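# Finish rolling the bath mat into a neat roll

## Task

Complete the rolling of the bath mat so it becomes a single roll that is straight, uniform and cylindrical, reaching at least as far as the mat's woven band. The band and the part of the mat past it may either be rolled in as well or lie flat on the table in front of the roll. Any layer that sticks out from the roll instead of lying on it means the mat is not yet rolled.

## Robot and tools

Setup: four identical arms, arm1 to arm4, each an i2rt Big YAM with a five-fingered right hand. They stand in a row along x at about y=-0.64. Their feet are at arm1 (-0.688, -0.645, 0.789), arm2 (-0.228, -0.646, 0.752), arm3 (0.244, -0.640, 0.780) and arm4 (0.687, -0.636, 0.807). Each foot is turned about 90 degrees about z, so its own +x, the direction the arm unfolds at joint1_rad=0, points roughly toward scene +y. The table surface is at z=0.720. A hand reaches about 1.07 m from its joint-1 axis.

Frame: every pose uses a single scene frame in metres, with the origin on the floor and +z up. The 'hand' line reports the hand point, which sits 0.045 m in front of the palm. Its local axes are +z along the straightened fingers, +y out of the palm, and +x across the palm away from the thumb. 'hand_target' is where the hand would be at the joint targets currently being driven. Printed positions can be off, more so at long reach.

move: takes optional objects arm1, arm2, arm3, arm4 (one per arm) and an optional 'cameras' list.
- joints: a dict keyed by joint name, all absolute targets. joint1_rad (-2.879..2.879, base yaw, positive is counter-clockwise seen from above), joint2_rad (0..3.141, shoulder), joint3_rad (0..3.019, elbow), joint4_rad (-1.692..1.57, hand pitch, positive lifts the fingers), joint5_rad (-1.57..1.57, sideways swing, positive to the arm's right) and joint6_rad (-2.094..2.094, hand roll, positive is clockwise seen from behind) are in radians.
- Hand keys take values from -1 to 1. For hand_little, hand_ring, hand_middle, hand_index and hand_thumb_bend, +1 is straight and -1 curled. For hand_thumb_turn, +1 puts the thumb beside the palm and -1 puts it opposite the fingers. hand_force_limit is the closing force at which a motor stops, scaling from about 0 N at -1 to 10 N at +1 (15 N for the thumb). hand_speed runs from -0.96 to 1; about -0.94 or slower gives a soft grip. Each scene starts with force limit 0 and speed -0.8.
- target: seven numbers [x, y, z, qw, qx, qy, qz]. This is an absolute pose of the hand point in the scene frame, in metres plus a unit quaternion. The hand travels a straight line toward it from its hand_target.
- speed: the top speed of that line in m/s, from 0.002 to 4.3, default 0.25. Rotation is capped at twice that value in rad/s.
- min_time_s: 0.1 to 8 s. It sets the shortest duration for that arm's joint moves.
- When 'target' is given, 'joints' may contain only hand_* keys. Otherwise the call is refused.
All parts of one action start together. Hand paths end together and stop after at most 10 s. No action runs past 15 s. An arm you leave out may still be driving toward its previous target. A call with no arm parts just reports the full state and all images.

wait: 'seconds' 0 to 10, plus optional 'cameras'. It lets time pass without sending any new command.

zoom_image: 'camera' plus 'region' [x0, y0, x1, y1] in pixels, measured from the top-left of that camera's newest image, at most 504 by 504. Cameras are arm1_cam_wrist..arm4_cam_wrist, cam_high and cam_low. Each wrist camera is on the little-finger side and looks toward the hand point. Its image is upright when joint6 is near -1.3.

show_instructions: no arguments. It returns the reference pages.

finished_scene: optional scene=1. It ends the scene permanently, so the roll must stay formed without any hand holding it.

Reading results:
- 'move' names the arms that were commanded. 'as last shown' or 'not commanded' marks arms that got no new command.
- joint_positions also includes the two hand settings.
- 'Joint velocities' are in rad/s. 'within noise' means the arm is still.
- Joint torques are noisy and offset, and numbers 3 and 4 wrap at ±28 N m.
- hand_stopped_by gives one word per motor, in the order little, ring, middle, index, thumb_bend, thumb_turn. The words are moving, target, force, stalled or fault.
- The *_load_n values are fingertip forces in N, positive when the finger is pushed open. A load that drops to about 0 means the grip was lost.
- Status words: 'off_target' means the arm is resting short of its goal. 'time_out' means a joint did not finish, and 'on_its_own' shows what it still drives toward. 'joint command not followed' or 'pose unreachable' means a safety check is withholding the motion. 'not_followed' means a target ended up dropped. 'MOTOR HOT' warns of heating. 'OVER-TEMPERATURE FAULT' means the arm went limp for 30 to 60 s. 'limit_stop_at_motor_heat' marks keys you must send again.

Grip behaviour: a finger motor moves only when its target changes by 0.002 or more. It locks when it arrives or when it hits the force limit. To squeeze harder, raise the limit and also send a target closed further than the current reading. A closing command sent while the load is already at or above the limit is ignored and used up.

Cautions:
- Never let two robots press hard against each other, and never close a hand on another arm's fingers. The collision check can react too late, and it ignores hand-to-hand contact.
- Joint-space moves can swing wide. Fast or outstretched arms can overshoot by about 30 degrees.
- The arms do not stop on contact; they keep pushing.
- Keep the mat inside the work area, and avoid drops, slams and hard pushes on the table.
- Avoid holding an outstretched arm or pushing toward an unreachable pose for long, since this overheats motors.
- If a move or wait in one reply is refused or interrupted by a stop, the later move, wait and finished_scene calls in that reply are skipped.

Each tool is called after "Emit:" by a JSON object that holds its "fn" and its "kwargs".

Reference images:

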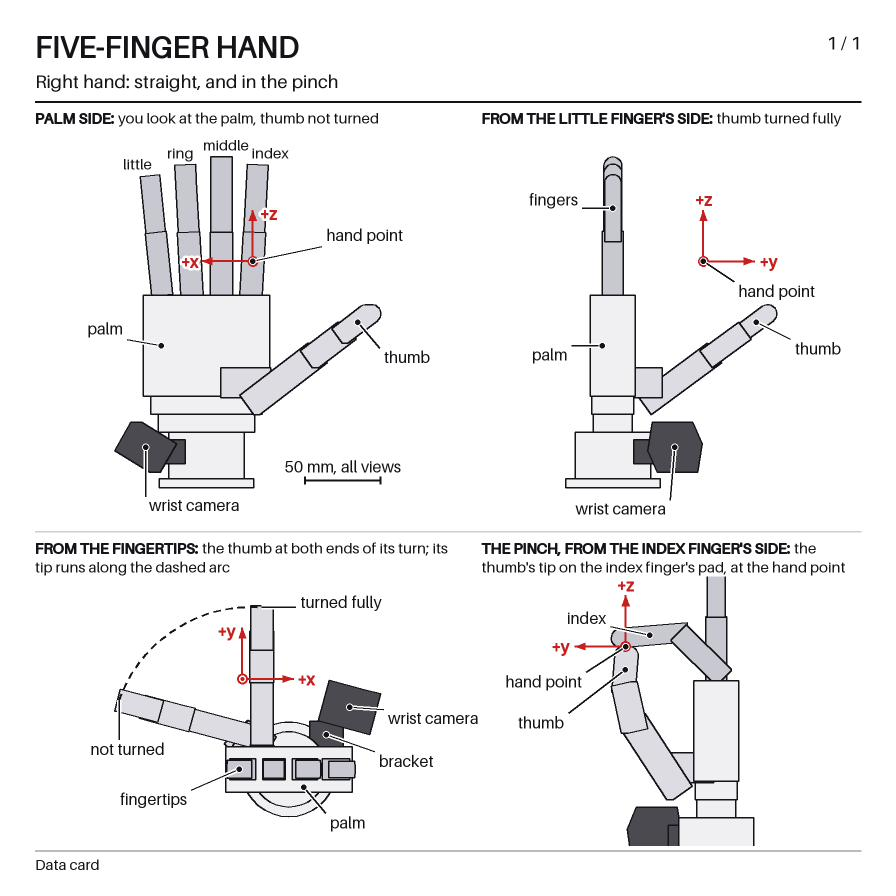

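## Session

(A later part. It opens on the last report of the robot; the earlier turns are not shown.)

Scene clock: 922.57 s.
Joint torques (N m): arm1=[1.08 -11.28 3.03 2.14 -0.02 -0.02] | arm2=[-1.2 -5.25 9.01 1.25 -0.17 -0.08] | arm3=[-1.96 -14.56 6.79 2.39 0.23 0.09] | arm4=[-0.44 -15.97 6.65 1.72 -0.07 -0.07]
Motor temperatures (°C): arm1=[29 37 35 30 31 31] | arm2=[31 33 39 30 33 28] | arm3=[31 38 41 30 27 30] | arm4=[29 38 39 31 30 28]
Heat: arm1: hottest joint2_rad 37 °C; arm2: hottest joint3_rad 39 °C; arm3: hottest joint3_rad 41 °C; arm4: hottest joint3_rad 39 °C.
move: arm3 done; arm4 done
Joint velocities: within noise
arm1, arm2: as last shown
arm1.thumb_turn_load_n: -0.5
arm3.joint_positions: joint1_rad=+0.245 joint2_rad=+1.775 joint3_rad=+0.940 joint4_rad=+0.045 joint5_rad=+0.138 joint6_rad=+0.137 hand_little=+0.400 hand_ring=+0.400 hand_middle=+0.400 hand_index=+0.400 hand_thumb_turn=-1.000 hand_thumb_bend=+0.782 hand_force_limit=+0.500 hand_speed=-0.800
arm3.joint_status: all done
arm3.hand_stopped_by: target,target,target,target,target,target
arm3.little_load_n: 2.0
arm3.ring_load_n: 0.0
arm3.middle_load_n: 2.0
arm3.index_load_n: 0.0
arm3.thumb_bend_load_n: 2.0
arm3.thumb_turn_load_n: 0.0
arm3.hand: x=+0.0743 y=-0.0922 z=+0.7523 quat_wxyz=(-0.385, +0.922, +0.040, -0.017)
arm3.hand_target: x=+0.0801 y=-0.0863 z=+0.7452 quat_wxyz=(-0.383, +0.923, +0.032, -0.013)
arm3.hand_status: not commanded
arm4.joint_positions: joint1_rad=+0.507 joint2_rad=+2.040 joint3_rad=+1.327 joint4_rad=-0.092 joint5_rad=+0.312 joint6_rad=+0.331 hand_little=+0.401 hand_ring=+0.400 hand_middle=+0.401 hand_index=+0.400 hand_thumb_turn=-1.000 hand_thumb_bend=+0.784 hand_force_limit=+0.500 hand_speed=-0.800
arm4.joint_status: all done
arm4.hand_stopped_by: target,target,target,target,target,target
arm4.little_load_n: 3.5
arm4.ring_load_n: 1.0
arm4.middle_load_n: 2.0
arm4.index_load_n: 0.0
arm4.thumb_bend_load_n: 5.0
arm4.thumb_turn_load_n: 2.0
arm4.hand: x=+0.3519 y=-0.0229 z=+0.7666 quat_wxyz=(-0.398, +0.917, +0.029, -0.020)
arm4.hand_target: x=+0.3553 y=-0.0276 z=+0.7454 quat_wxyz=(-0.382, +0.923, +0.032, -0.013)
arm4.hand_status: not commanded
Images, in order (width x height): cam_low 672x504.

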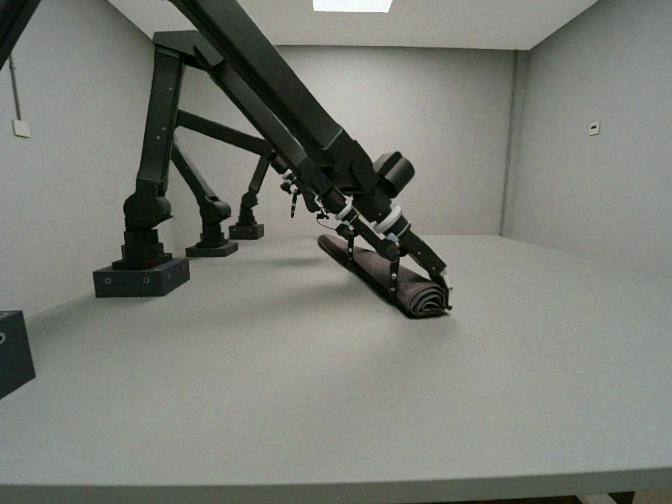

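Emit:
{"fn": "move", "kwargs": {"arm3": {"joints": {"hand_little": 0.72, "hand_ring": 0.72, "hand_middle": 0.72, "hand_index": 0.72, "hand_thumb_bend": 1.0, "hand_speed": -0.8}}, "arm4": {"joints": {"hand_little": 0.72, "hand_ring": 0.72, "hand_middle": 0.72, "hand_index": 0.72, "hand_thumb_bend": 1.0, "hand_speed": -0.8}}}}

Emit:
{"fn": "move", "kwargs": {"arm3": {"target": [0.08, -0.074, 0.85, 0.3825, -0.9233, -0.0322, 0.0134], "speed": 0.12, "joints": {"hand_little": 0.9, "hand_ring": 0.9, "hand_middle": 0.9, "hand_index": 0.9, "hand_speed": 0}}, "arm4": {"target": [0.355, -0.012, 0.85, 0.3825, -0.9233, -0.0322, 0.0134], "speed": 0.12, "joints": {"hand_little": 0.9, "hand_ring": 0.9, "hand_middle": 0.9, "hand_index": 0.9, "hand_speed": 0}}, "cameras": ["cam_low"]}}

Emit:
{"fn": "zoom_image", "kwargs": {"camera": "cam_low", "region": [370, 240, 480, 340]}}

Scene clock: 924.13 s.
Joint torques (N m): arm1=[2.2 -12.4 2.92 2.06 0.02 -0.03] | arm2=[-0.85 -5.77 8.94 1.21 -0.12 -0.1] | arm3=[-2.02 -15.33 6.71 2.39 0.19 0.1] | arm4=[-0.73 -16.5 6.91 1.46 0.13 -0.1]
Motor temperatures (°C): arm1=[29 37 35 30 31 31] | arm2=[31 33 39 30 33 28] | arm3=[31 38 41 30 27 30] | arm4=[29 38 39 31 30 28]
Heat: arm1: hottest joint2_rad 37 °C; arm2: hottest joint3_rad 39 °C; arm3: hottest joint3_rad 41 °C; arm4: hottest joint3_rad 39 °C.
move: arm3 done; arm4 done
Joint velocities: within noise
arm1, arm2: as last shown
arm1.thumb_turn_load_n: 0.0
arm3.joint_positions: joint1_rad=+0.245 joint2_rad=+1.784 joint3_rad=+0.940 joint4_rad=+0.045 joint5_rad=+0.139 joint6_rad=+0.137 hand_little=+0.720 hand_ring=+0.720 hand_middle=+0.720 hand_index=+0.720 hand_thumb_turn=-1.000 hand_thumb_bend=+1.000 hand_force_limit=+0.500 hand_speed=-0.800
arm3.joint_status: all done
arm3.hand_stopped_by: target,target,target,target,target,target
arm3.little_load_n: 0.0
arm3.ring_load_n: 0.0
arm3.middle_load_n: 0.0
arm3.index_load_n: 0.0
arm3.thumb_bend_load_n: 0.0
arm3.thumb_turn_load_n: 0.0
arm3.hand: x=+0.0749 y=-0.0934 z=+0.7474 quat_wxyz=(-0.381, +0.924, +0.040, -0.015)
arm3.hand_target: x=+0.0801 y=-0.0864 z=+0.7450 quat_wxyz=(-0.382, +0.923, +0.032, -0.013)
arm3.hand_status: not commanded
arm4.joint_positions: joint1_rad=+0.507 joint2_rad=+2.046 joint3_rad=+1.327 joint4_rad=-0.092 joint5_rad=+0.307 joint6_rad=+0.331 hand_little=+0.720 hand_ring=+0.720 hand_middle=+0.720 hand_index=+0.720 hand_thumb_turn=-1.000 hand_thumb_bend=+1.000 hand_force_limit=+0.500 hand_speed=-0.800
arm4.joint_status: all done
arm4.hand_stopped_by: target,target,target,target,target,target
arm4.little_load_n: 0.0
arm4.ring_load_n: 0.0
arm4.middle_load_n: -0.5
arm4.index_load_n: 0.0
arm4.thumb_bend_load_n: 0.5
arm4.thumb_turn_load_n: 0.0
arm4.hand: x=+0.3516 y=-0.0241 z=+0.7627 quat_wxyz=(-0.395, +0.918, +0.030, -0.021)
arm4.hand_target: x=+0.3553 y=-0.0276 z=+0.7453 quat_wxyz=(-0.382, +0.923, +0.032, -0.013)
arm4.hand_status: not commanded
pictures: none

Scene clock: 925.83 s.
Joint torques (N m): arm1=[1.03 -11.52 2.78 2.11 0.01 -0.05] | arm2=[-1.96 -6.18 9.01 1.06 -0.18 -0.14] | arm3=[-2.08 -18.14 10.63 1.63 0.07 0.05] | arm4=[-1.03 -18.96 10.99 1.24 0.03 -0.17]
Motor temperatures (°C): arm1=[29 37 35 30 31 31] | arm2=[31 33 39 30 33 28] | arm3=[31 38 41 30 27 30] | arm4=[29 38 39 31 30 28]
Heat: arm1: hottest joint2_rad 37 °C; arm2: hottest joint3_rad 39 °C; arm3: hottest joint3_rad 41 °C; arm4: hottest joint3_rad 39 °C.
move: arm3 off_target; arm4 off_target
Joint velocities: within noise
arm1, arm2: as last shown
arm3.joint_positions: joint1_rad=+0.241 joint2_rad=+1.652 joint3_rad=+1.023 joint4_rad=-0.229 joint5_rad=+0.139 joint6_rad=+0.137 hand_little=+0.900 hand_ring=+0.900 hand_middle=+0.900 hand_index=+0.900 hand_thumb_turn=-1.000 hand_thumb_bend=+1.000 hand_force_limit=+0.500 hand_speed=+0.000
arm3.joint_status: all done
arm3.hand_stopped_by: target,target,target,target,target,target
arm3.little_load_n: 0.0
arm3.ring_load_n: -0.5
arm3.middle_load_n: 0.0
arm3.index_load_n: 0.0
arm3.thumb_bend_load_n: 0.0
arm3.thumb_turn_load_n: 0.0
arm3.hand: x=+0.0792 y=-0.0998 z=+0.8157 quat_wxyz=(-0.354, +0.934, +0.041, -0.008)
arm3.hand_target: x=+0.0805 y=-0.0756 z=+0.8505 quat_wxyz=(-0.383, +0.923, +0.032, -0.013)
arm3.hand_status: off_target (0.043 m and 3.7 deg from the pose sent, 0.104 m and 0.9 deg at the start)
arm4.joint_positions: joint1_rad=+0.499 joint2_rad=+1.951 joint3_rad=+1.391 joint4_rad=-0.329 joint5_rad=+0.301 joint6_rad=+0.329 hand_little=+0.900 hand_ring=+0.900 hand_middle=+0.900 hand_index=+0.900 hand_thumb_turn=-1.000 hand_thumb_bend=+1.000 hand_force_limit=+0.500 hand_speed=+0.000
arm4.joint_status: all done
arm4.hand_stopped_by: target,target,target,target,target,target
arm4.little_load_n: 0.0
arm4.ring_load_n: 0.0
arm4.middle_load_n: -0.5
arm4.index_load_n: 0.0
arm4.thumb_bend_load_n: 0.0
arm4.thumb_turn_load_n: 0.0
arm4.hand: x=+0.3611 y=-0.0330 z=+0.8208 quat_wxyz=(-0.362, +0.932, +0.036, -0.005)
arm4.hand_target: x=+0.3557 y=-0.0133 z=+0.8505 quat_wxyz=(-0.383, +0.923, +0.032, -0.013)
arm4.hand_status: off_target (0.036 m and 2.8 deg from the pose sent, 0.088 m and 1.7 deg at the start)
Images, in order (width x height): cam_low 672x504.

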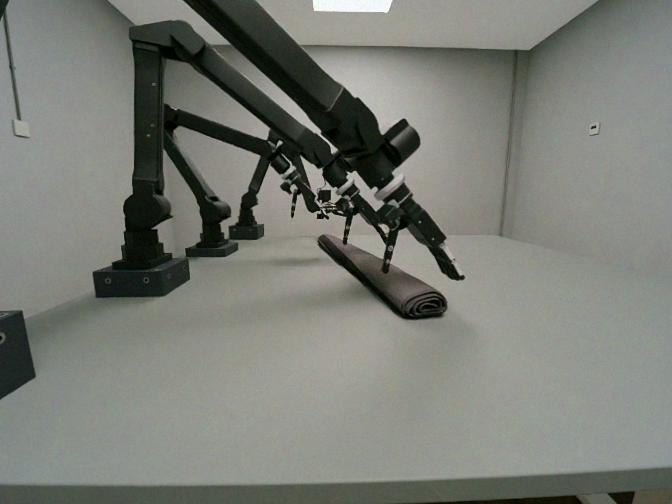

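Scaled by 4.582 from the camera's image (finer frame: 960x720).

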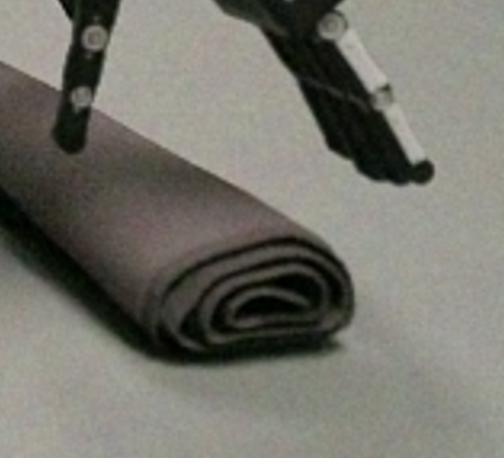

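Emit:
{"fn": "move", "kwargs": {"arm3": {"target": [0.17, -0.072, 0.81, 0.3825, -0.9233, -0.0322, 0.0134], "speed": 0.12}, "arm4": {"target": [0.355, -0.03, 0.8, 0.3825, -0.9233, -0.0322, 0.0134], "speed": 0.12}, "cameras": ["cam_high"]}}

Emit:
{"fn": "zoom_image", "kwargs": {"camera": "cam_high", "region": [180, 160, 480, 310]}}

Scene clock: 928.43 s.
Joint torques (N m): arm1=[1.2 -11.99 2.99 2.03 0.02 -0.05] | arm2=[-1.61 -6.59 8.7 1.43 -0.17 -0.08] | arm3=[-1.49 -14.86 6.58 3.17 0 -0.1] | arm4=[-0.03 -17.03 6.16 2.77 0.24 -0.05]
Motor temperatures (°C): arm1=[29 37 35 30 31 31] | arm2=[31 33 39 30 33 28] | arm3=[31 38 41 30 27 30] | arm4=[29 38 39 31 30 28]
Heat: arm1: hottest joint2_rad 37 °C; arm2: hottest joint3_rad 39 °C; arm3: hottest joint3_rad 41 °C; arm4: hottest joint3_rad 39 °C.
move: arm3 done; arm4 off_target
Joint velocities: within noise
arm1: as last shown
arm1.thumb_turn_load_n: -0.5
arm2.joint_positions: joint1_rad=-0.108 joint2_rad=+0.980 joint3_rad=+0.651 joint4_rad=-0.472 joint5_rad=-0.156 joint6_rad=-0.155 hand_little=+0.900 hand_ring=+0.900 hand_middle=+0.900 hand_index=+0.900 hand_thumb_turn=-1.000 hand_thumb_bend=+1.000 hand_force_limit=+0.500 hand_speed=+0.000
arm2.joint_status: not commanded
arm2.hand_stopped_by: target,target,target,target,target,target
arm2.little_load_n: 0.0
arm2.ring_load_n: 0.0
arm2.middle_load_n: 0.0
arm2.index_load_n: 0.0
arm2.thumb_bend_load_n: 0.0
arm2.thumb_turn_load_n: 0.0
arm2.hand: x=-0.2228 y=-0.2775 z=+0.8795 quat_wxyz=(-0.382, +0.923, +0.031, -0.016)
arm2.hand_target: x=-0.2200 y=-0.2800 z=+0.8800 quat_wxyz=(-0.383, +0.923, +0.032, -0.013)
arm2.hand_status: not commanded
arm3.joint_positions: joint1_rad=+0.050 joint2_rad=+1.655 joint3_rad=+0.998 joint4_rad=-0.137 joint5_rad=+0.008 joint6_rad=+0.021 hand_little=+0.900 hand_ring=+0.900 hand_middle=+0.900 hand_index=+0.900 hand_thumb_turn=-1.000 hand_thumb_bend=+1.000 hand_force_limit=+0.500 hand_speed=+0.000
arm3.joint_status: not commanded
arm3.hand_stopped_by: target,target,target,target,target,target
arm3.little_load_n: 0.0
arm3.ring_load_n: 0.0
arm3.middle_load_n: 0.0
arm3.index_load_n: 0.0
arm3.thumb_bend_load_n: 0.0
arm3.thumb_turn_load_n: 0.0
arm3.hand: x=+0.1655 y=-0.0751 z=+0.8155 quat_wxyz=(-0.379, +0.925, +0.028, -0.017)
arm3.hand_target: x=+0.1700 y=-0.0722 z=+0.8101 quat_wxyz=(-0.382, +0.923, +0.032, -0.013)
arm3.hand_status: done (0.008 m and 0.8 deg from the pose sent, 0.095 m and 3.7 deg at the start)
arm4.joint_positions: joint1_rad=+0.499 joint2_rad=+1.965 joint3_rad=+1.359 joint4_rad=-0.231 joint5_rad=+0.306 joint6_rad=+0.329 hand_little=+0.900 hand_ring=+0.900 hand_middle=+0.900 hand_index=+0.900 hand_thumb_turn=-1.000 hand_thumb_bend=+1.000 hand_force_limit=+0.500 hand_speed=+0.000
arm4.joint_status: not commanded
arm4.hand_stopped_by: target,target,target,target,target,target
arm4.little_load_n: 0.0
arm4.ring_load_n: 0.0
arm4.middle_load_n: -0.5
arm4.index_load_n: 0.0
arm4.thumb_bend_load_n: -0.5
arm4.thumb_turn_load_n: 0.0
arm4.hand: x=+0.3587 y=-0.0265 z=+0.8104 quat_wxyz=(-0.384, +0.923, +0.030, -0.013)
arm4.hand_target: x=+0.3551 y=-0.0302 z=+0.8002 quat_wxyz=(-0.382, +0.923, +0.032, -0.013)
arm4.hand_status: off_target (0.012 m and 0.3 deg from the pose sent, 0.022 m and 2.8 deg at the start)
Images, in order (width x height): cam_high 672x504.

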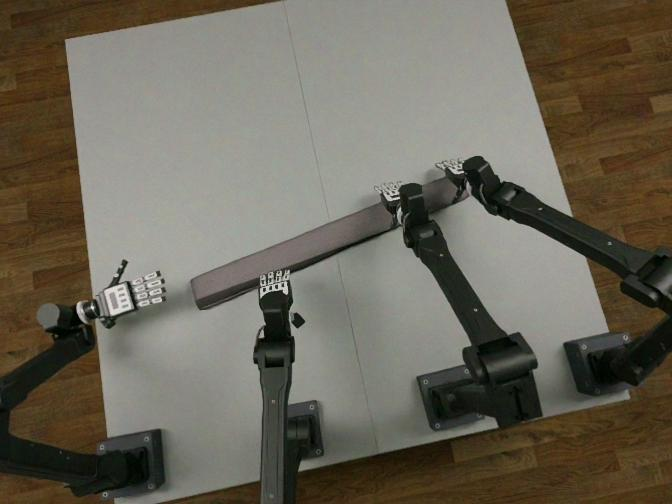

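Scaled by 1.680 from the camera's image (finer frame: 960x720).

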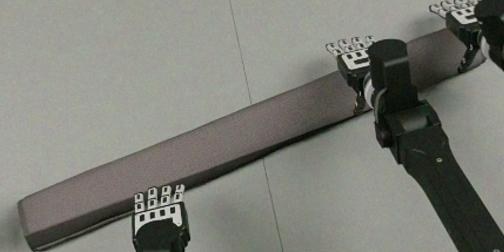

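Emit:
{"fn": "move", "kwargs": {"arm3": {"target": [0.17, -0.08, 0.749, 0.3825, -0.9233, -0.0322, 0.0134], "speed": 0.08}, "arm4": {"target": [0.355, -0.038, 0.748, 0.3825, -0.9233, -0.0322, 0.0134], "speed": 0.08}, "cameras": ["cam_low", "arm3_cam_wrist", "arm4_cam_wrist"]}}

Scene clock: 930.13 s.
Joint torques (N m): arm1=[0.97 -10.87 3.08 2.09 0.05 -0.07] | arm2=[-1.32 -6.36 9.24 0.98 -0.22 -0.11] | arm3=[-1.49 -15.68 5.72 3.21 0.03 -0.1] | arm4=[0.32 -17.55 5.74 2.58 0.21 0]
Motor temperatures (°C): arm1=[29 37 35 30 31 31] | arm2=[31 33 39 30 33 28] | arm3=[31 38 41 30 27 30] | arm4=[29 38 39 31 30 28]
Heat: arm1: hottest joint2_rad 37 °C; arm2: hottest joint3_rad 39 °C; arm3: hottest joint3_rad 41 °C; arm4: hottest joint3_rad 39 °C.
move: arm3 done; arm4 off_target
Joint velocities: within noise
arm1, arm2: as last shown
arm1.ring_load_n: -0.5
arm1.index_load_n: -0.5
arm1.thumb_turn_load_n: 0.0
arm2.ring_load_n: -0.5
arm3.joint_positions: joint1_rad=+0.050 joint2_rad=+1.762 joint3_rad=+0.928 joint4_rad=+0.038 joint5_rad=+0.008 joint6_rad=+0.021 hand_little=+0.900 hand_ring=+0.900 hand_middle=+0.900 hand_index=+0.900 hand_thumb_turn=-1.000 hand_thumb_bend=+1.000 hand_force_limit=+0.500 hand_speed=+0.000
arm3.joint_status: not commanded
arm3.hand_stopped_by: target,target,target,target,target,target
arm3.little_load_n: 0.0
arm3.ring_load_n: 0.5
arm3.middle_load_n: 0.0
arm3.index_load_n: 0.0
arm3.thumb_bend_load_n: 0.0
arm3.thumb_turn_load_n: 0.0
arm3.hand: x=+0.1661 y=-0.0828 z=+0.7522 quat_wxyz=(-0.377, +0.926, +0.028, -0.016)
arm3.hand_target: x=+0.1700 y=-0.0801 z=+0.7490 quat_wxyz=(-0.382, +0.923, +0.032, -0.013)
arm3.hand_status: done (0.006 m and 0.9 deg from the pose sent, 0.067 m and 0.8 deg at the start)
arm4.joint_positions: joint1_rad=+0.506 joint2_rad=+2.036 joint3_rad=+1.309 joint4_rad=-0.112 joint5_rad=+0.312 joint6_rad=+0.329 hand_little=+0.900 hand_ring=+0.900 hand_middle=+0.900 hand_index=+0.900 hand_thumb_turn=-1.000 hand_thumb_bend=+1.000 hand_force_limit=+0.500 hand_speed=+0.000
arm4.joint_status: not commanded
arm4.hand_stopped_by: target,target,target,target,target,target
arm4.little_load_n: 0.0
arm4.ring_load_n: 0.0
arm4.middle_load_n: 0.0
arm4.index_load_n: 0.0
arm4.thumb_bend_load_n: 0.0
arm4.thumb_turn_load_n: 0.5
arm4.hand: x=+0.3585 y=-0.0337 z=+0.7582 quat_wxyz=(-0.384, +0.923, +0.033, -0.012)
arm4.hand_target: x=+0.3551 y=-0.0381 z=+0.7482 quat_wxyz=(-0.382, +0.923, +0.032, -0.013)
arm4.hand_status: off_target (0.012 m and 0.3 deg from the pose sent, 0.064 m and 0.3 deg at the start)
pictures: arm3_cam_wrist, arm4_cam_wrist, cam_low
Images, in order (width x height): arm3_cam_wrist 672x504, arm4_cam_wrist 672x504, cam_low 672x504.

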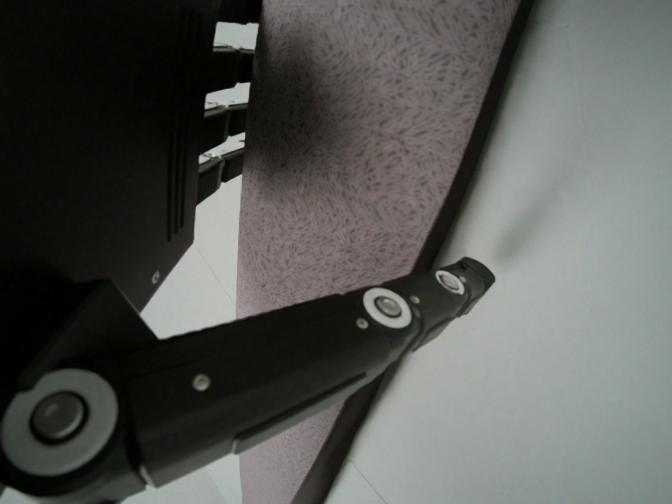

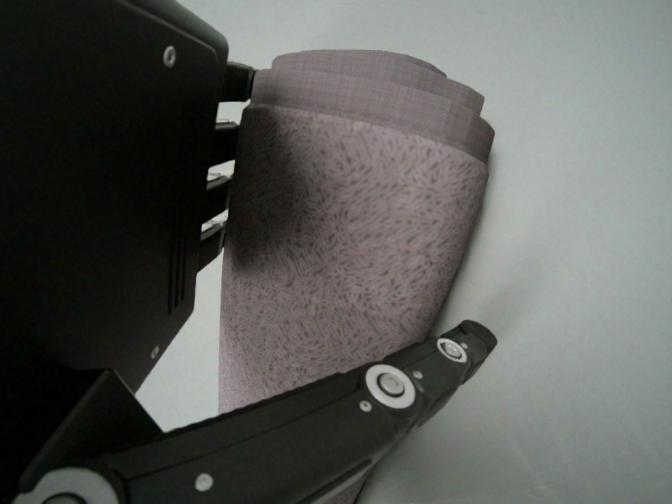

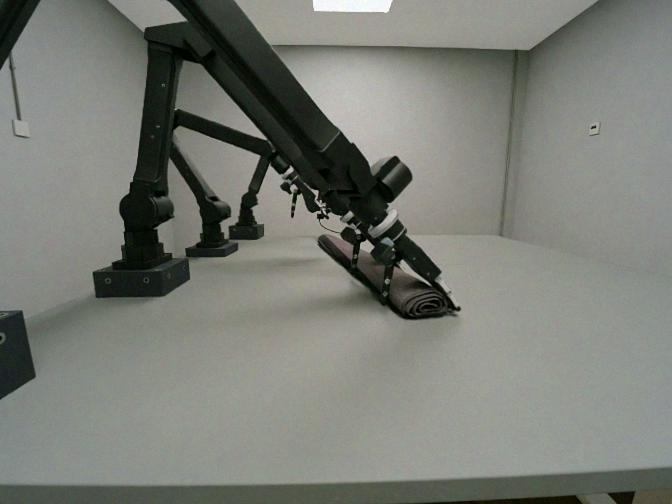

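Emit:
{"fn": "move", "kwargs": {"arm3": {"target": [0.17, -0.073, 0.745, 0.3825, -0.9233, -0.0322, 0.0134], "speed": 0.03, "joints": {"hand_little": 0.42, "hand_ring": 0.42, "hand_middle": 0.42, "hand_index": 0.42, "hand_thumb_bend": 0.8, "hand_speed": -0.8}}, "arm4": {"target": [0.355, -0.033, 0.74, 0.3825, -0.9233, -0.0322, 0.0134], "speed": 0.03, "joints": {"hand_little": 0.42, "hand_ring": 0.42, "hand_middle": 0.42, "hand_index": 0.42, "hand_thumb_bend": 0.8, "hand_speed": -0.8}}}}

Emit:
{"fn": "move", "kwargs": {"arm3": {"joints": {"hand_little": 0.25, "hand_ring": 0.25, "hand_middle": 0.25, "hand_index": 0.25, "hand_thumb_bend": 0.65, "hand_speed": -0.8}}, "arm4": {"joints": {"hand_little": 0.25, "hand_ring": 0.25, "hand_middle": 0.25, "hand_index": 0.25, "hand_thumb_bend": 0.65, "hand_speed": -0.8}}, "cameras": ["cam_low", "arm3_cam_wrist", "arm4_cam_wrist"]}}

Emit:
{"fn": "zoom_image", "kwargs": {"camera": "cam_low", "region": [370, 240, 480, 340]}}

Scene clock: 931.87 s.
Joint torques (N m): arm1=[1.03 -11.87 3.23 1.91 -0.04 0] | arm2=[-1.08 -5.83 8.81 1.01 -0.11 -0.13] | arm3=[-1.61 -14.15 6.99 2.21 0.02 0.05] | arm4=[-0.62 -15.38 6.45 1.35 -0.24 -0.04]
Motor temperatures (°C): arm1=[29 37 35 30 31 31] | arm2=[31 33 39 30 33 28] | arm3=[31 38 41 30 27 30] | arm4=[29 38 39 31 30 28]
Heat: arm1: hottest joint2_rad 37 °C; arm2: hottest joint3_rad 39 °C; arm3: hottest joint3_rad 41 °C; arm4: hottest joint3_rad 39 °C.
move: arm3 done; arm4 off_target
Joint velocities: within noise
arm1, arm2: as last shown
arm1.ring_load_n: 0.0
arm1.index_load_n: 0.0
arm1.thumb_turn_load_n: -0.5
arm2.little_load_n: 0.5
arm2.ring_load_n: 0.0
arm3.joint_positions: joint1_rad=+0.050 joint2_rad=+1.767 joint3_rad=+0.928 joint4_rad=+0.066 joint5_rad=+0.008 joint6_rad=+0.007 hand_little=+0.421 hand_ring=+0.420 hand_middle=+0.420 hand_index=+0.420 hand_thumb_turn=-1.000 hand_thumb_bend=+0.802 hand_force_limit=+0.500 hand_speed=-0.800
arm3.joint_status: all done
arm3.hand_stopped_by: target,target,target,target,target,target
arm3.little_load_n: 5.5
arm3.ring_load_n: 1.0
arm3.middle_load_n: 0.0
arm3.index_load_n: 0.0
arm3.thumb_bend_load_n: 3.5
arm3.thumb_turn_load_n: 2.0
arm3.hand: x=+0.1663 y=-0.0773 z=+0.7534 quat_wxyz=(-0.388, +0.921, +0.034, -0.015)
arm3.hand_target: x=+0.1701 y=-0.0733 z=+0.7451 quat_wxyz=(-0.383, +0.923, +0.032, -0.013)
arm3.hand_status: done (0.010 m and 0.7 deg from the pose sent, 0.013 m and 0.9 deg at the start)
arm4.joint_positions: joint1_rad=+0.506 joint2_rad=+2.036 joint3_rad=+1.309 joint4_rad=-0.068 joint5_rad=+0.319 joint6_rad=+0.329 hand_little=+0.421 hand_ring=+0.420 hand_middle=+0.421 hand_index=+0.420 hand_thumb_turn=-1.000 hand_thumb_bend=+0.802 hand_force_limit=+0.500 hand_speed=-0.800
arm4.joint_status: all done
arm4.hand_stopped_by: target,target,target,target,target,target
arm4.little_load_n: 2.5
arm4.ring_load_n: 0.5
arm4.middle_load_n: 4.0
arm4.index_load_n: 0.0
arm4.thumb_bend_load_n: 3.0
arm4.thumb_turn_load_n: 0.0
arm4.hand: x=+0.3550 y=-0.0240 z=+0.7651 quat_wxyz=(-0.403, +0.915, +0.027, -0.018)
arm4.hand_target: x=+0.3555 y=-0.0336 z=+0.7408 quat_wxyz=(-0.383, +0.923, +0.032, -0.013)
arm4.hand_status: off_target (0.027 m and 2.7 deg from the pose sent, 0.019 m and 0.2 deg at the start)
pictures: none

Scene clock: 932.87 s.
Joint torques (N m): arm1=[0.62 -11.81 3.17 2.19 0 0.02] | arm2=[-1.44 -5.71 8.9 0.88 -0.17 -0.06] | arm3=[-1.55 -14.21 6.64 2.04 0.08 0.05] | arm4=[0.5 -15.68 6.64 1.26 -0.25 -0.02]
Motor temperatures (°C): arm1=[29 37 35 30 31 31] | arm2=[31 33 39 30 33 28] | arm3=[31 38 41 30 27 30] | arm4=[29 38 39 31 30 28]
Heat: arm1: hottest joint2_rad 37 °C; arm2: hottest joint3_rad 39 °C; arm3: hottest joint3_rad 41 °C; arm4: hottest joint3_rad 39 °C.
move: arm3 done; arm4 done
Joint velocities: within noise
arm1, arm2: as last shown
arm1.ring_load_n: -0.5
arm1.middle_load_n: -0.5
arm1.thumb_turn_load_n: 0.0
arm2.little_load_n: 0.0
arm3.joint_positions: joint1_rad=+0.050 joint2_rad=+1.767 joint3_rad=+0.933 joint4_rad=+0.070 joint5_rad=+0.006 joint6_rad=+0.006 hand_little=+0.251 hand_ring=+0.251 hand_middle=+0.250 hand_index=+0.250 hand_thumb_turn=-1.000 hand_thumb_bend=+0.654 hand_force_limit=+0.500 hand_speed=-0.800
arm3.joint_status: all done
arm3.hand_stopped_by: target,target,target,target,target,target
arm3.little_load_n: 4.5
arm3.ring_load_n: 3.5
arm3.middle_load_n: 0.0
arm3.index_load_n: 0.0
arm3.thumb_bend_load_n: 5.5
arm3.thumb_turn_load_n: 4.5
arm3.hand: x=+0.1656 y=-0.0737 z=+0.7562 quat_wxyz=(-0.392, +0.919, +0.035, -0.016)
arm3.hand_target: x=+0.1700 y=-0.0733 z=+0.7451 quat_wxyz=(-0.382, +0.923, +0.032, -0.013)
arm3.hand_status: not commanded
arm4.joint_positions: joint1_rad=+0.506 joint2_rad=+2.036 joint3_rad=+1.309 joint4_rad=-0.065 joint5_rad=+0.319 joint6_rad=+0.329 hand_little=+0.250 hand_ring=+0.251 hand_middle=+0.258 hand_index=+0.250 hand_thumb_turn=-1.000 hand_thumb_bend=+0.657 hand_force_limit=+0.500 hand_speed=-0.800
arm4.joint_status: all done
arm4.hand_stopped_by: target,target,force,target,target,target
arm4.little_load_n: 1.5
arm4.ring_load_n: 2.0
arm4.middle_load_n: 8.0
arm4.index_load_n: 0.5
arm4.thumb_bend_load_n: 9.0
arm4.thumb_turn_load_n: 1.0
arm4.hand: x=+0.3547 y=-0.0235 z=+0.7657 quat_wxyz=(-0.404, +0.914, +0.027, -0.019)
arm4.hand_target: x=+0.3555 y=-0.0336 z=+0.7406 quat_wxyz=(-0.383, +0.923, +0.032, -0.013)
arm4.hand_status: not commanded
pictures: arm3_cam_wrist, arm4_cam_wrist, cam_low
Images, in order (width x height): arm3_cam_wrist 672x504, arm4_cam_wrist 672x504, cam_low 672x504.

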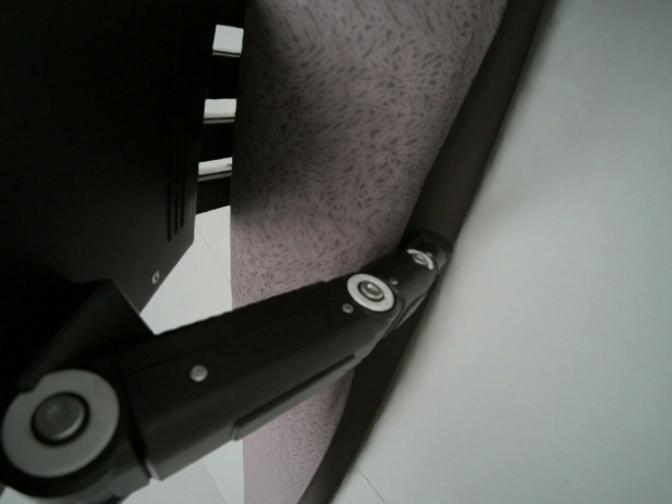

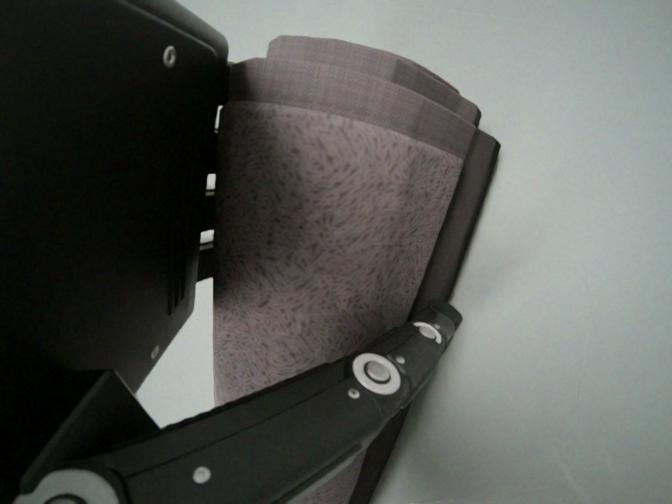

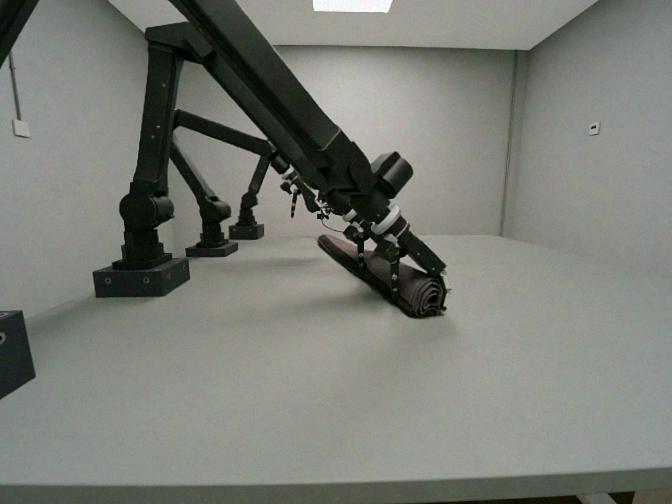

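Scaled by 4.582 from the camera's image (finer frame: 960x720).

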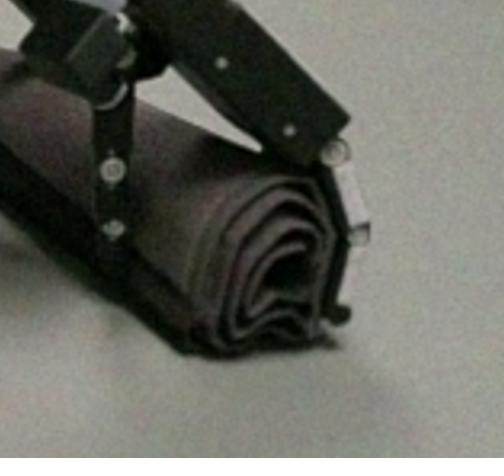

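Emit:
{"fn": "move", "kwargs": {"arm3": {"joints": {"hand_little": 0.5, "hand_ring": 0.5, "hand_middle": 0.5, "hand_index": 0.5, "hand_thumb_bend": 0.85, "hand_speed": -0.8}}, "arm4": {"joints": {"hand_little": 0.5, "hand_ring": 0.5, "hand_middle": 0.5, "hand_index": 0.5, "hand_thumb_bend": 0.85, "hand_speed": -0.8}}, "cameras": ["cam_low"]}}

Emit:
{"fn": "zoom_image", "kwargs": {"camera": "cam_low", "region": [370, 240, 480, 340]}}

Emit:
{"fn": "move", "kwargs": {"arm3": {"joints": {"hand_little": 0.75, "hand_ring": 0.75, "hand_middle": 0.75, "hand_index": 0.75, "hand_thumb_bend": 1.0, "hand_speed": -0.8}}, "arm4": {"joints": {"hand_little": 0.75, "hand_ring": 0.75, "hand_middle": 0.75, "hand_index": 0.75, "hand_thumb_bend": 1.0, "hand_speed": -0.8}}, "cameras": ["cam_low"]}}

Emit:
{"fn": "zoom_image", "kwargs": {"camera": "cam_low", "region": [370, 240, 480, 340]}}

Scene clock: 934.33 s.
Joint torques (N m): arm1=[1.2 -10.87 2.56 1.84 0.05 -0.03] | arm2=[-1.85 -5.89 8.91 1.09 -0.17 -0.1] | arm3=[-1.49 -14.86 6.6 2.06 0.09 0.05] | arm4=[0.09 -15.74 6.57 1.47 -0.07 -0.06]
Motor temperatures (°C): arm1=[29 37 35 30 31 31] | arm2=[31 33 39 30 33 28] | arm3=[31 38 41 30 27 30] | arm4=[29 38 39 31 30 28]
Heat: arm1: hottest joint2_rad 37 °C; arm2: hottest joint3_rad 39 °C; arm3: hottest joint3_rad 41 °C; arm4: hottest joint3_rad 39 °C.
move: arm3 done; arm4 done
Joint velocities: within noise
arm1.joint_positions: joint1_rad=+0.160 joint2_rad=+1.969 joint3_rad=+0.709 joint4_rad=+1.215 joint5_rad=+1.520 joint6_rad=+0.035 hand_little=+1.000 hand_ring=+1.000 hand_middle=+1.000 hand_index=+1.000 hand_thumb_turn=+1.000 hand_thumb_bend=+1.000 hand_force_limit=+0.500 hand_speed=+0.000
arm1.joint_status: not commanded
arm1.hand_stopped_by: target,target,target,target,target,target
arm1.little_load_n: 0.0
arm1.ring_load_n: -0.5
arm1.middle_load_n: 0.0
arm1.index_load_n: -0.5
arm1.thumb_bend_load_n: 0.0
arm1.thumb_turn_load_n: 0.0
arm1.hand: x=-0.5545 y=-0.1625 z=+0.8138 quat_wxyz=(-0.539, +0.545, -0.452, +0.456)
arm1.hand_target: x=-0.5550 y=-0.1649 z=+0.8151 quat_wxyz=(-0.542, +0.542, -0.455, +0.454)
arm1.hand_status: not commanded
arm2: as last shown
arm3.joint_positions: joint1_rad=+0.050 joint2_rad=+1.774 joint3_rad=+0.933 joint4_rad=+0.070 joint5_rad=+0.006 joint6_rad=+0.006 hand_little=+0.500 hand_ring=+0.500 hand_middle=+0.500 hand_index=+0.500 hand_thumb_turn=-1.000 hand_thumb_bend=+0.850 hand_force_limit=+0.500 hand_speed=-0.800
arm3.joint_status: all done
arm3.hand_stopped_by: target,target,target,target,target,target
arm3.little_load_n: 0.5
arm3.ring_load_n: 0.0
arm3.middle_load_n: 0.0
arm3.index_load_n: 0.0
arm3.thumb_bend_load_n: 0.5
arm3.thumb_turn_load_n: 0.0
arm3.hand: x=+0.1657 y=-0.0747 z=+0.7526 quat_wxyz=(-0.389, +0.920, +0.035, -0.016)
arm3.hand_target: x=+0.1701 y=-0.0734 z=+0.7450 quat_wxyz=(-0.382, +0.923, +0.032, -0.013)
arm3.hand_status: not commanded
arm4.joint_positions: joint1_rad=+0.506 joint2_rad=+2.034 joint3_rad=+1.309 joint4_rad=-0.072 joint5_rad=+0.316 joint6_rad=+0.330 hand_little=+0.500 hand_ring=+0.500 hand_middle=+0.500 hand_index=+0.500 hand_thumb_turn=-1.000 hand_thumb_bend=+0.850 hand_force_limit=+0.500 hand_speed=-0.800
arm4.joint_status: all done
arm4.hand_stopped_by: target,target,target,target,target,target
arm4.little_load_n: 0.0
arm4.ring_load_n: 0.0
arm4.middle_load_n: -1.5
arm4.index_load_n: 0.0
arm4.thumb_bend_load_n: 0.0
arm4.thumb_turn_load_n: 0.0
arm4.hand: x=+0.3545 y=-0.0247 z=+0.7662 quat_wxyz=(-0.402, +0.915, +0.028, -0.020)
arm4.hand_target: x=+0.3555 y=-0.0336 z=+0.7407 quat_wxyz=(-0.383, +0.923, +0.032, -0.013)
arm4.hand_status: not commanded
Images, in order (width x height): cam_low 672x504.

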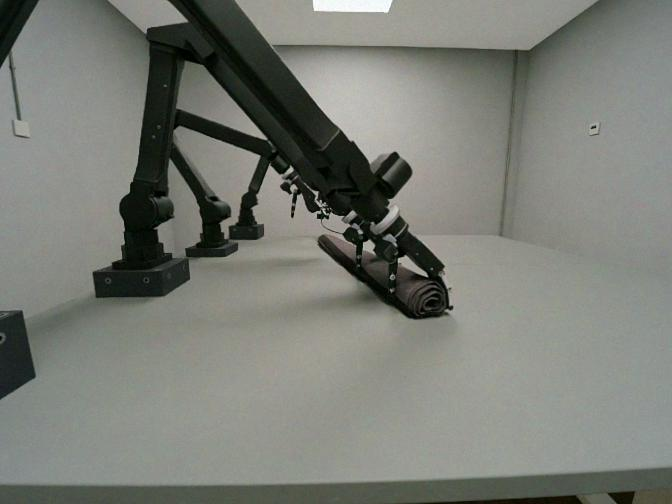

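Scaled by 4.582 from the camera's image (finer frame: 960x720).

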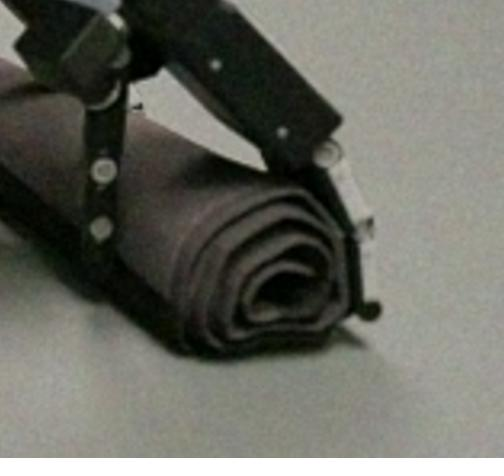

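Scene clock: 935.33 s.
Joint torques (N m): arm1=[1.32 -11.52 3.12 2.04 0.03 -0.01] | arm2=[-1.03 -5.3 8.84 0.92 -0.1 -0.17] | arm3=[-1.55 -15.68 6.54 2.03 0.09 0.05] | arm4=[-1.14 -16.15 6.37 1.61 0.1 -0.03]
Motor temperatures (°C): arm1=[29 37 35 30 31 31] | arm2=[31 33 39 30 33 28] | arm3=[31 38 41 30 27 30] | arm4=[29 38 39 31 30 28]
Heat: arm1: hottest joint2_rad 37 °C; arm2: hottest joint3_rad 39 °C; arm3: hottest joint3_rad 41 °C; arm4: hottest joint3_rad 39 °C.
move: arm3 done; arm4 done
Joint velocities: within noise
arm1, arm2: as last shown
arm1.ring_load_n: 0.0
arm1.index_load_n: 0.0
arm2.little_load_n: -0.5
arm2.ring_load_n: -0.5
arm2.index_load_n: -0.5
arm3.joint_positions: joint1_rad=+0.050 joint2_rad=+1.781 joint3_rad=+0.933 joint4_rad=+0.070 joint5_rad=+0.006 joint6_rad=+0.006 hand_little=+0.750 hand_ring=+0.750 hand_middle=+0.750 hand_index=+0.750 hand_thumb_turn=-1.000 hand_thumb_bend=+1.000 hand_force_limit=+0.500 hand_speed=-0.800
arm3.joint_status: all done
arm3.hand_stopped_by: target,target,target,target,target,target
arm3.little_load_n: 0.0
arm3.ring_load_n: 0.0
arm3.middle_load_n: 0.0
arm3.index_load_n: 0.0
arm3.thumb_bend_load_n: 0.0
arm3.thumb_turn_load_n: 0.0
arm3.hand: x=+0.1658 y=-0.0759 z=+0.7486 quat_wxyz=(-0.386, +0.922, +0.035, -0.015)
arm3.hand_target: x=+0.1700 y=-0.0733 z=+0.7451 quat_wxyz=(-0.383, +0.923, +0.032, -0.013)
arm3.hand_status: not commanded
arm4.joint_positions: joint1_rad=+0.509 joint2_rad=+2.041 joint3_rad=+1.309 joint4_rad=-0.073 joint5_rad=+0.311 joint6_rad=+0.331 hand_little=+0.750 hand_ring=+0.750 hand_middle=+0.750 hand_index=+0.750 hand_thumb_turn=-1.000 hand_thumb_bend=+1.000 hand_force_limit=+0.500 hand_speed=-0.800
arm4.joint_status: all done
arm4.hand_stopped_by: target,target,target,target,target,target
arm4.little_load_n: 0.0
arm4.ring_load_n: 0.0
arm4.middle_load_n: 0.0
arm4.index_load_n: 0.0
arm4.thumb_bend_load_n: 0.0
arm4.thumb_turn_load_n: 0.0
arm4.hand: x=+0.3527 y=-0.0275 z=+0.7609 quat_wxyz=(-0.398, +0.917, +0.030, -0.020)
arm4.hand_target: x=+0.3555 y=-0.0336 z=+0.7406 quat_wxyz=(-0.383, +0.923, +0.032, -0.013)
arm4.hand_status: not commanded
Images, in order (width x height): cam_low 672x504.

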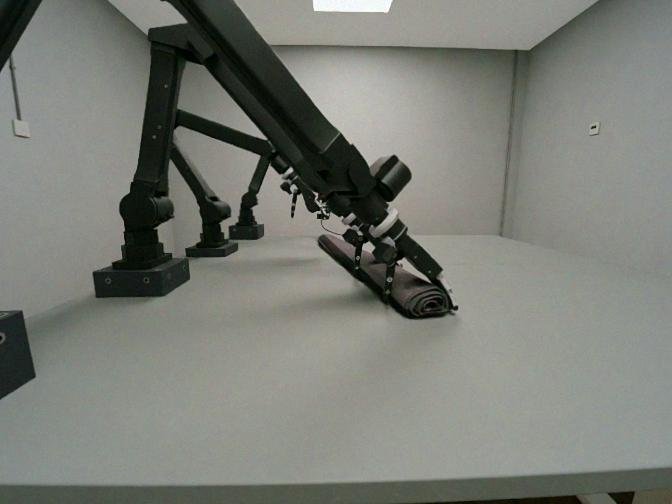

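Scaled by 4.582 from the camera's image (finer frame: 960x720).

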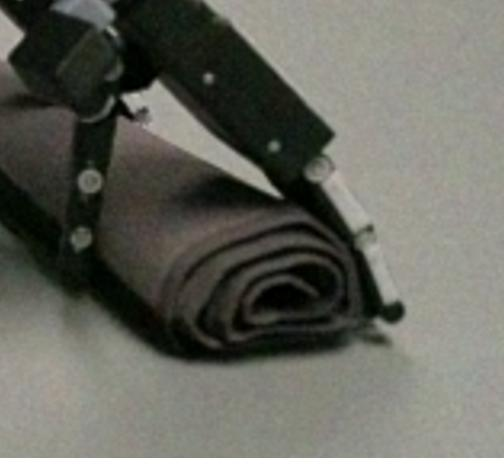

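Emit:
{"fn": "move", "kwargs": {"arm3": {"target": [0.17, -0.06, 0.86, 0.3825, -0.9233, -0.0322, 0.0134], "speed": 0.12, "joints": {"hand_little": 0.9, "hand_ring": 0.9, "hand_middle": 0.9, "hand_index": 0.9, "hand_speed": 0}}, "arm4": {"target": [0.355, -0.012, 0.86, 0.3825, -0.9233, -0.0322, 0.0134], "speed": 0.12, "joints": {"hand_little": 0.9, "hand_ring": 0.9, "hand_middle": 0.9, "hand_index": 0.9, "hand_speed": 0}}, "cameras": ["cam_low"]}}

Emit:
{"fn": "zoom_image", "kwargs": {"camera": "cam_low", "region": [370, 240, 480, 340]}}

Scene clock: 937.50 s.
Joint torques (N m): arm1=[1.14 -11.87 3.11 1.92 0.04 -0.05] | arm2=[-1.55 -6.01 8.72 0.98 -0.11 -0.12] | arm3=[-1.73 -18.14 10.86 1.66 0.04 0.03] | arm4=[-0.85 -19.43 11.17 1.48 0.06 -0.19]
Motor temperatures (°C): arm1=[29 37 35 30 31 31] | arm2=[31 33 39 30 33 28] | arm3=[31 38 42 30 27 30] | arm4=[29 38 39 31 30 28]
Heat: arm1: hottest joint2_rad 37 °C; arm2: hottest joint3_rad 39 °C; arm3: hottest joint3_rad 42 °C; arm4: hottest joint3_rad 39 °C.
move: arm3 off_target; arm4 off_target
Joint velocities: within noise
arm1, arm2: as last shown
arm2.little_load_n: 0.0
arm2.ring_load_n: 0.0
arm2.index_load_n: 0.0
arm3.joint_positions: joint1_rad=+0.050 joint2_rad=+1.635 joint3_rad=+1.028 joint4_rad=-0.244 joint5_rad=+0.006 joint6_rad=+0.006 hand_little=+0.900 hand_ring=+0.900 hand_middle=+0.900 hand_index=+0.900 hand_thumb_turn=-1.000 hand_thumb_bend=+1.000 hand_force_limit=+0.500 hand_speed=+0.000
arm3.joint_status: all done
arm3.hand_stopped_by: target,target,target,target,target,target
arm3.little_load_n: 0.0
arm3.ring_load_n: 0.0
arm3.middle_load_n: 0.0
arm3.index_load_n: 0.0
arm3.thumb_bend_load_n: 0.0
arm3.thumb_turn_load_n: 0.0
arm3.hand: x=+0.1668 y=-0.0853 z=+0.8243 quat_wxyz=(-0.352, +0.935, +0.036, -0.014)
arm3.hand_target: x=+0.1702 y=-0.0617 z=+0.8605 quat_wxyz=(-0.383, +0.923, +0.032, -0.013)
arm3.hand_status: off_target (0.044 m and 3.8 deg from the pose sent, 0.113 m and 0.6 deg at the start)
arm4.joint_positions: joint1_rad=+0.499 joint2_rad=+1.939 joint3_rad=+1.401 joint4_rad=-0.351 joint5_rad=+0.301 joint6_rad=+0.329 hand_little=+0.900 hand_ring=+0.900 hand_middle=+0.900 hand_index=+0.900 hand_thumb_turn=-1.000 hand_thumb_bend=+1.000 hand_force_limit=+0.500 hand_speed=+0.000
arm4.joint_status: all done
arm4.hand_stopped_by: target,target,target,target,target,target
arm4.little_load_n: 0.0
arm4.ring_load_n: 0.5
arm4.middle_load_n: 0.0
arm4.index_load_n: 0.0
arm4.thumb_bend_load_n: 0.0
arm4.thumb_turn_load_n: 0.0
arm4.hand: x=+0.3614 y=-0.0331 z=+0.8296 quat_wxyz=(-0.361, +0.932, +0.036, -0.004)
arm4.hand_target: x=+0.3559 y=-0.0132 z=+0.8605 quat_wxyz=(-0.383, +0.923, +0.032, -0.013)
arm4.hand_status: off_target (0.038 m and 2.9 deg from the pose sent, 0.100 m and 2.1 deg at the start)
Images, in order (width x height): cam_low 672x504.

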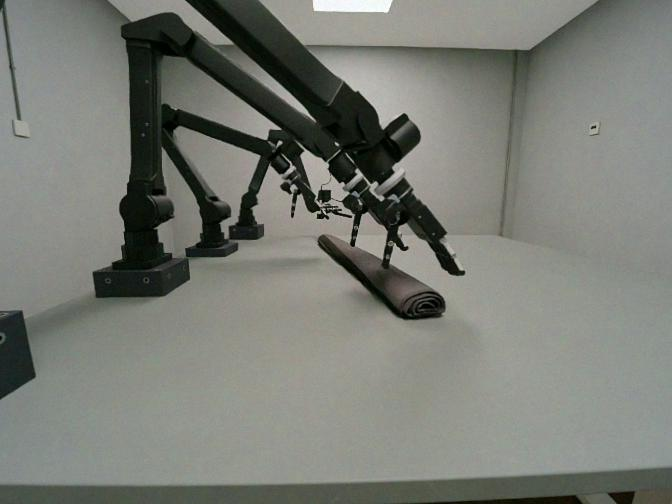

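Scaled by 4.582 from the camera's image (finer frame: 960x720).

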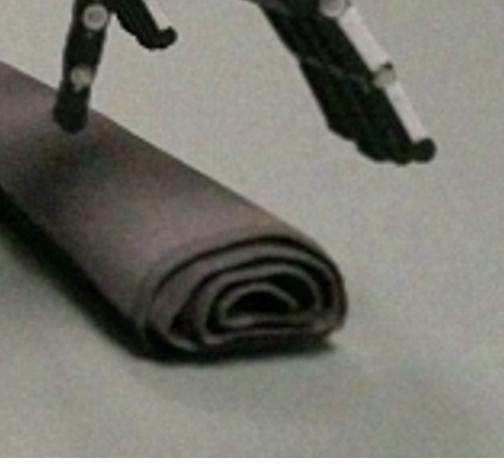

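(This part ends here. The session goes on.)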